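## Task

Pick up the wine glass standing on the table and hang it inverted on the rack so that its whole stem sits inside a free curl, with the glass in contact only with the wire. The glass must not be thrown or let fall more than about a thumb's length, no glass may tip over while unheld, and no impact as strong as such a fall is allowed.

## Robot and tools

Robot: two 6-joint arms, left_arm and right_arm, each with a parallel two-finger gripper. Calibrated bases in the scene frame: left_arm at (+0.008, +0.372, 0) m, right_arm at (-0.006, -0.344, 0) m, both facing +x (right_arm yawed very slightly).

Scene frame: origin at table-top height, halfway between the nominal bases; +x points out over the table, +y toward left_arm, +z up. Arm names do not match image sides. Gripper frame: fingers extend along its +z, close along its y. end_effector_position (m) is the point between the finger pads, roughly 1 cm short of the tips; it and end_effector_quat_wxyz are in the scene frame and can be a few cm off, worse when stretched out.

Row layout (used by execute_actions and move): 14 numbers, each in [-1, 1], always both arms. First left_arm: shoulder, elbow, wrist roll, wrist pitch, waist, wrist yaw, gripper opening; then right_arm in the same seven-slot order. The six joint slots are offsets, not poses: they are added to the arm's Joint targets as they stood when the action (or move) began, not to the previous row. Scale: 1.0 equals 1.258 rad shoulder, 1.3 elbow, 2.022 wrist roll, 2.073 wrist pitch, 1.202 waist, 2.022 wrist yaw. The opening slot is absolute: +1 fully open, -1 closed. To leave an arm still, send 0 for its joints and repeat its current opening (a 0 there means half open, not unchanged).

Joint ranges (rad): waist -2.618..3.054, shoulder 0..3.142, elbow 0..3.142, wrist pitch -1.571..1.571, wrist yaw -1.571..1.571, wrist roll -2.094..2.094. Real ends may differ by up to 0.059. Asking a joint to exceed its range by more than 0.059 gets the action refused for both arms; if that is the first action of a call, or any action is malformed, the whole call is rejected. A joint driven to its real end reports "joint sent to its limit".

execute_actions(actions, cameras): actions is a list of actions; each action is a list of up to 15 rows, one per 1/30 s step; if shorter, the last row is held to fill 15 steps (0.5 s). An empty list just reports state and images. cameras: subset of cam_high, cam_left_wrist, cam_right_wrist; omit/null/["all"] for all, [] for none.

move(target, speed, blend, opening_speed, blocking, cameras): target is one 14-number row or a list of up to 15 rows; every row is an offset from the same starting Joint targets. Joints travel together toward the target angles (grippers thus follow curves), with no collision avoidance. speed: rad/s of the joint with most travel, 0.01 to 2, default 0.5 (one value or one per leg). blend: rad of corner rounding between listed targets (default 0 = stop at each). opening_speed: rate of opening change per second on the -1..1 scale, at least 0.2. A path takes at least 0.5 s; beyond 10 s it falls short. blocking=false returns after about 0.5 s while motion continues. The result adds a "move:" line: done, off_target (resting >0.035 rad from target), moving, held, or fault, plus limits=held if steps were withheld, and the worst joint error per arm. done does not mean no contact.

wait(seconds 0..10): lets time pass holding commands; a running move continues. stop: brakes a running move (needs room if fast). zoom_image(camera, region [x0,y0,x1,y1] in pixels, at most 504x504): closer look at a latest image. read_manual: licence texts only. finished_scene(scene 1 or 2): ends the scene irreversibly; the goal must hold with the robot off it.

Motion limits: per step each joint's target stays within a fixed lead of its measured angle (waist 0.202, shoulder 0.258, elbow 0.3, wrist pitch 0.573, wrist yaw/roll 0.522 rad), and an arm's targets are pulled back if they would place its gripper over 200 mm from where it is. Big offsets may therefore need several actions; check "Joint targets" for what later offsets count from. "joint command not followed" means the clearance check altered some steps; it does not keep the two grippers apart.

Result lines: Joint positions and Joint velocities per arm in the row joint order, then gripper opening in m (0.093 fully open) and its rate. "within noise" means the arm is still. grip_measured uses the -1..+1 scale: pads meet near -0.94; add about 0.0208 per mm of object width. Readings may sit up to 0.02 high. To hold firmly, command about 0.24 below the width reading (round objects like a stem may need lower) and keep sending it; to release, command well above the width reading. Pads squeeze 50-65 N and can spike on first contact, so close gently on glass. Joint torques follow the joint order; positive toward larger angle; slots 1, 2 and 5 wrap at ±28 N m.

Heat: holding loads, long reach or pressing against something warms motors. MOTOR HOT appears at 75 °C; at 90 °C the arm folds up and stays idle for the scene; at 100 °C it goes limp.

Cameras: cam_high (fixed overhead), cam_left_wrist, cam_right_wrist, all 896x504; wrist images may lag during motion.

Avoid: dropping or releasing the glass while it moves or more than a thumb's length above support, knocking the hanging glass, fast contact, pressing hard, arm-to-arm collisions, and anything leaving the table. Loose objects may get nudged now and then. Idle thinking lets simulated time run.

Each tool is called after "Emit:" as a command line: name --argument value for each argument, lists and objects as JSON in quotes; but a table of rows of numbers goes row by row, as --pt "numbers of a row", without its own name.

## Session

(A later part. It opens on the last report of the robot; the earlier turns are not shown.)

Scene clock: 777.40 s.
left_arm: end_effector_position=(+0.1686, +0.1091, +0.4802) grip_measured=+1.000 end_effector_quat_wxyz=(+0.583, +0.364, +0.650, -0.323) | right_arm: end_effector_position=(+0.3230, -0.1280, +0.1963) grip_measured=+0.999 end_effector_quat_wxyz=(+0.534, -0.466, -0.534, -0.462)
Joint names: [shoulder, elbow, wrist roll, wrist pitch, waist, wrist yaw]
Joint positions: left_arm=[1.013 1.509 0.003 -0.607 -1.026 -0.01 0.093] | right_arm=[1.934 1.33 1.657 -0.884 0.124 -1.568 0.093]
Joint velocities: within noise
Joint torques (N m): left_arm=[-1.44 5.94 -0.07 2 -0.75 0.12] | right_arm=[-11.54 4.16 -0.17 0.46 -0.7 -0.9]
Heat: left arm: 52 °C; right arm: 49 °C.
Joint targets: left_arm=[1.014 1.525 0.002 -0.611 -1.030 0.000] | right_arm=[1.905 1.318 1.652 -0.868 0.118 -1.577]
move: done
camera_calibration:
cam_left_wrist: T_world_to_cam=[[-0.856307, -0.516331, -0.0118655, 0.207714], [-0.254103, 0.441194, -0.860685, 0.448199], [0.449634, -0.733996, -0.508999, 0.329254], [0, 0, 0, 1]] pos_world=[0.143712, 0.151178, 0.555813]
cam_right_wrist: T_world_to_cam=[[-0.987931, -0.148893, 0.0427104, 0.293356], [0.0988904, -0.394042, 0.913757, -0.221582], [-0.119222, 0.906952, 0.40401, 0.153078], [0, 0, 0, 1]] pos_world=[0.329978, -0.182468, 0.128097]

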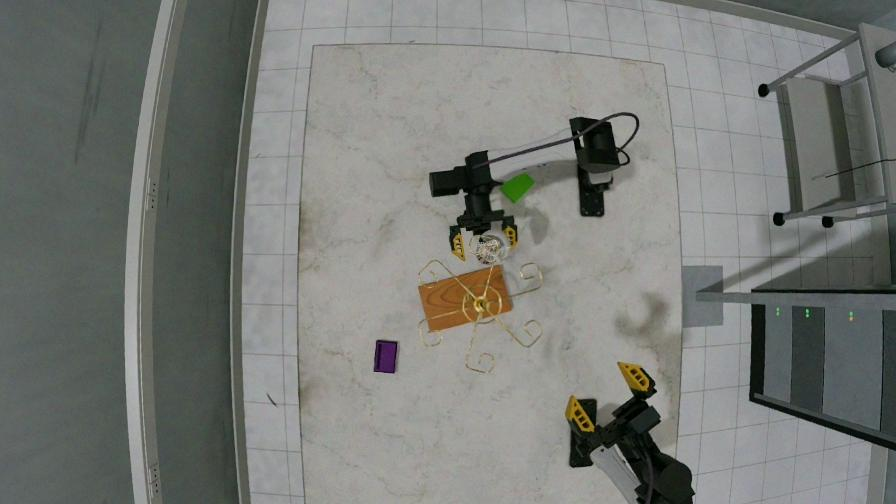

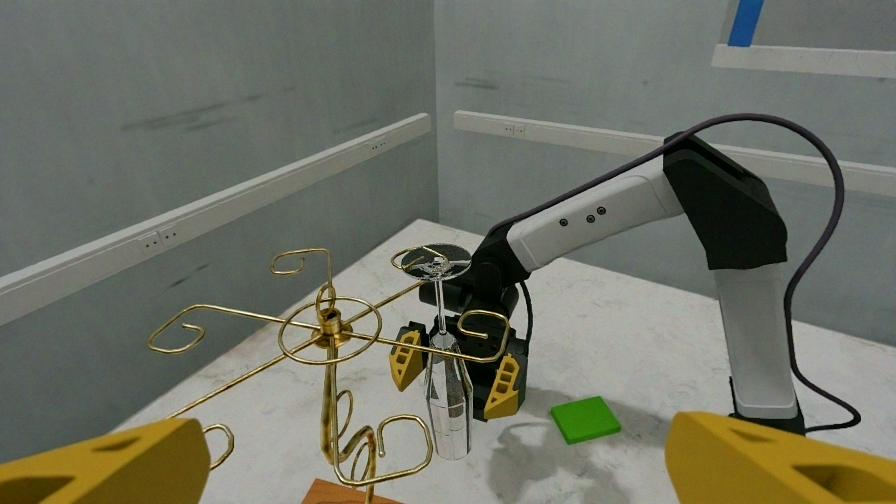

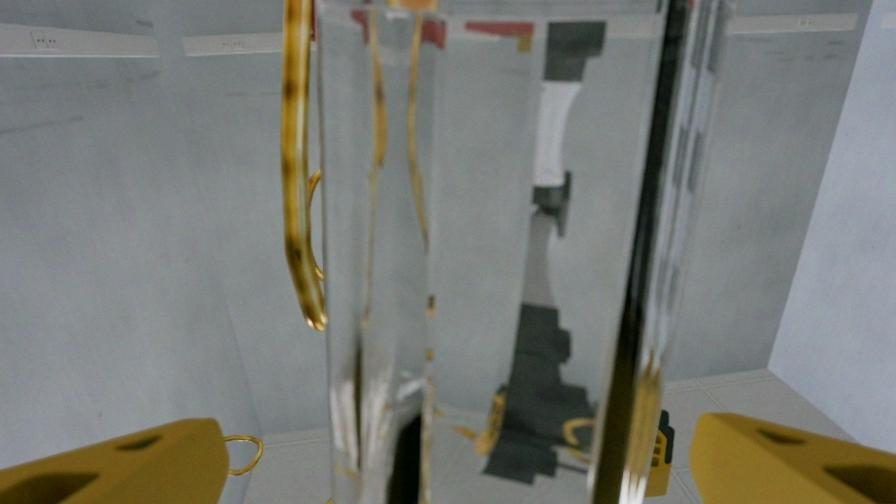

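Emit:
move --pt "0 0 0 0 0 0 1 -0.0469 -0.0531 0 0.0092 -0.0715 0 1" --pt "0 0 0 0 0 0 1 -0.1868 -0.23 0 0.0328 -0.2562 0 1" --speed 0.12 --blend 0.02

Emit:
zoom_image --camera "cam_left_wrist" --region '[390, 230, 480, 320]'

Emit:
zoom_image --camera "cam_high" --region '[440, 210, 530, 300]'

Scene clock: 807.07 s.
left_arm: end_effector_position=(+0.1686, +0.1091, +0.4802) grip_measured=+1.000 end_effector_quat_wxyz=(+0.583, +0.364, +0.650, -0.323) | right_arm: end_effector_position=(+0.3076, -0.2271, +0.1984) grip_measured=+0.999 end_effector_quat_wxyz=(-0.454, +0.540, +0.458, +0.541)
Joint names: [shoulder, elbow, wrist roll, wrist pitch, waist, wrist yaw]
Joint positions: left_arm=[1.013 1.509 0.003 -0.607 -1.026 -0.01 0.093] | right_arm=[1.692 1.031 1.657 -0.817 -0.185 -1.569 0.093]
Joint velocities: within noise
Joint torques (N m): left_arm=[-1.32 6.23 -0.09 2 -0.8 0.1] | right_arm=[-8.95 4.19 -0.15 0.51 -0.65 -0.89]
Heat: left arm: 52 °C; right arm: 51 °C.
Joint targets: left_arm=[1.014 1.525 0.002 -0.611 -1.030 0.000] | right_arm=[1.670 1.019 1.652 -0.800 -0.191 -1.578]
move: done
camera_calibration:
cam_left_wrist: T_world_to_cam=[[-0.856307, -0.516331, -0.0118655, 0.207714], [-0.254103, 0.441194, -0.860685, 0.448199], [0.449634, -0.733996, -0.508999, 0.329254], [0, 0, 0, 1]] pos_world=[0.143712, 0.151178, 0.555813]
cam_right_wrist: T_world_to_cam=[[-0.986719, 0.158931, 0.0335546, 0.334618], [-0.0341126, -0.404716, 0.913806, -0.222468], [0.158812, 0.900525, 0.404762, 0.153173], [0, 0, 0, 1]] pos_world=[0.29826, -0.281153, 0.130066]

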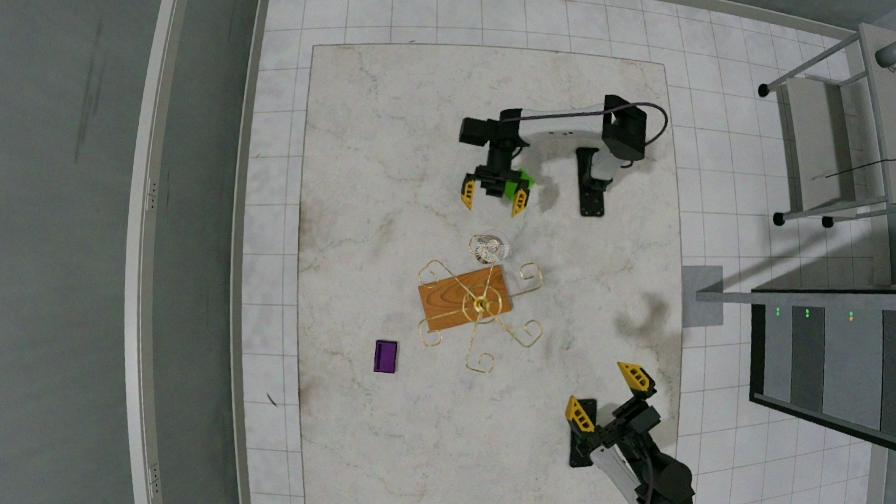

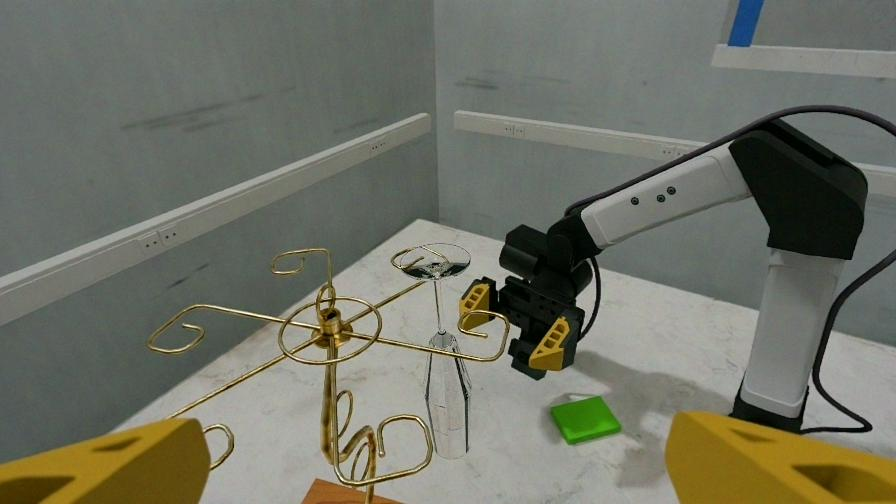

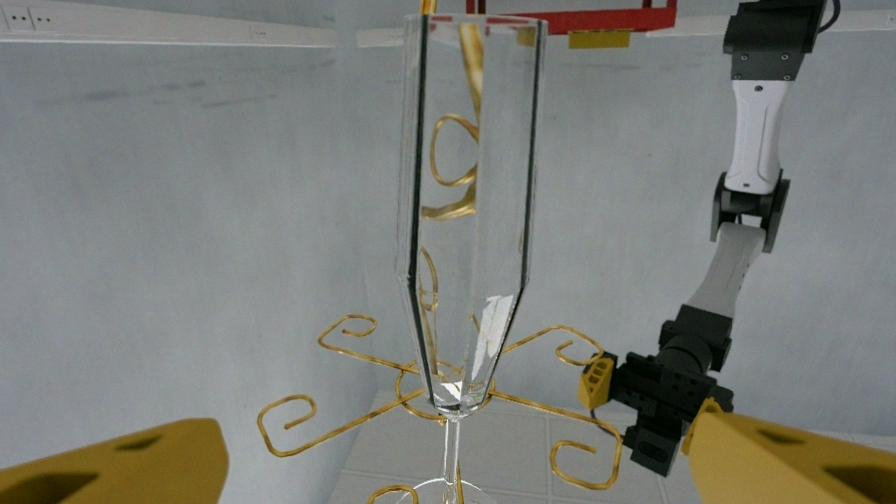

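Scaled by 5.600 from the camera's 896x504 image, which has a finer 1280x720 frame.

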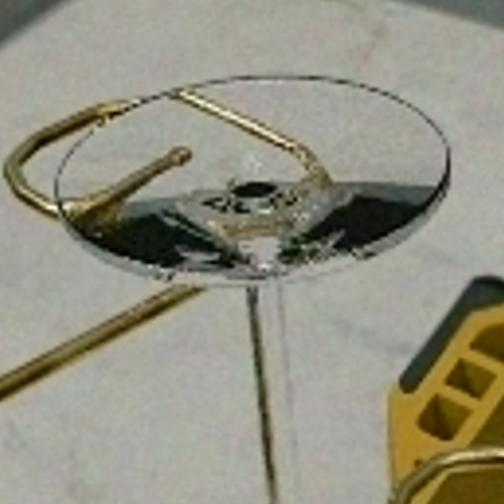

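Scaled by 5.600 from the camera's 896x504 image, which has a finer 1280x720 frame.

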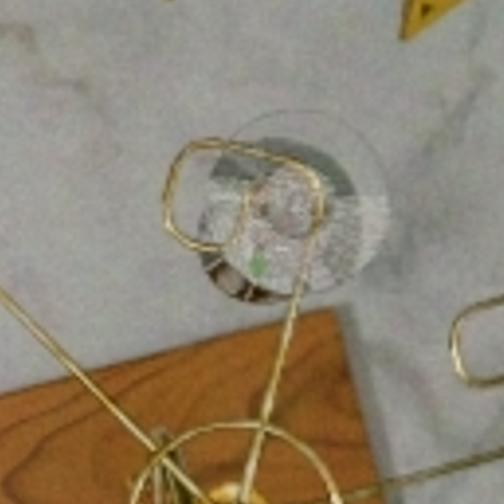

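Emit:
finished_scene --scene 2

The scene is finished: the task was done.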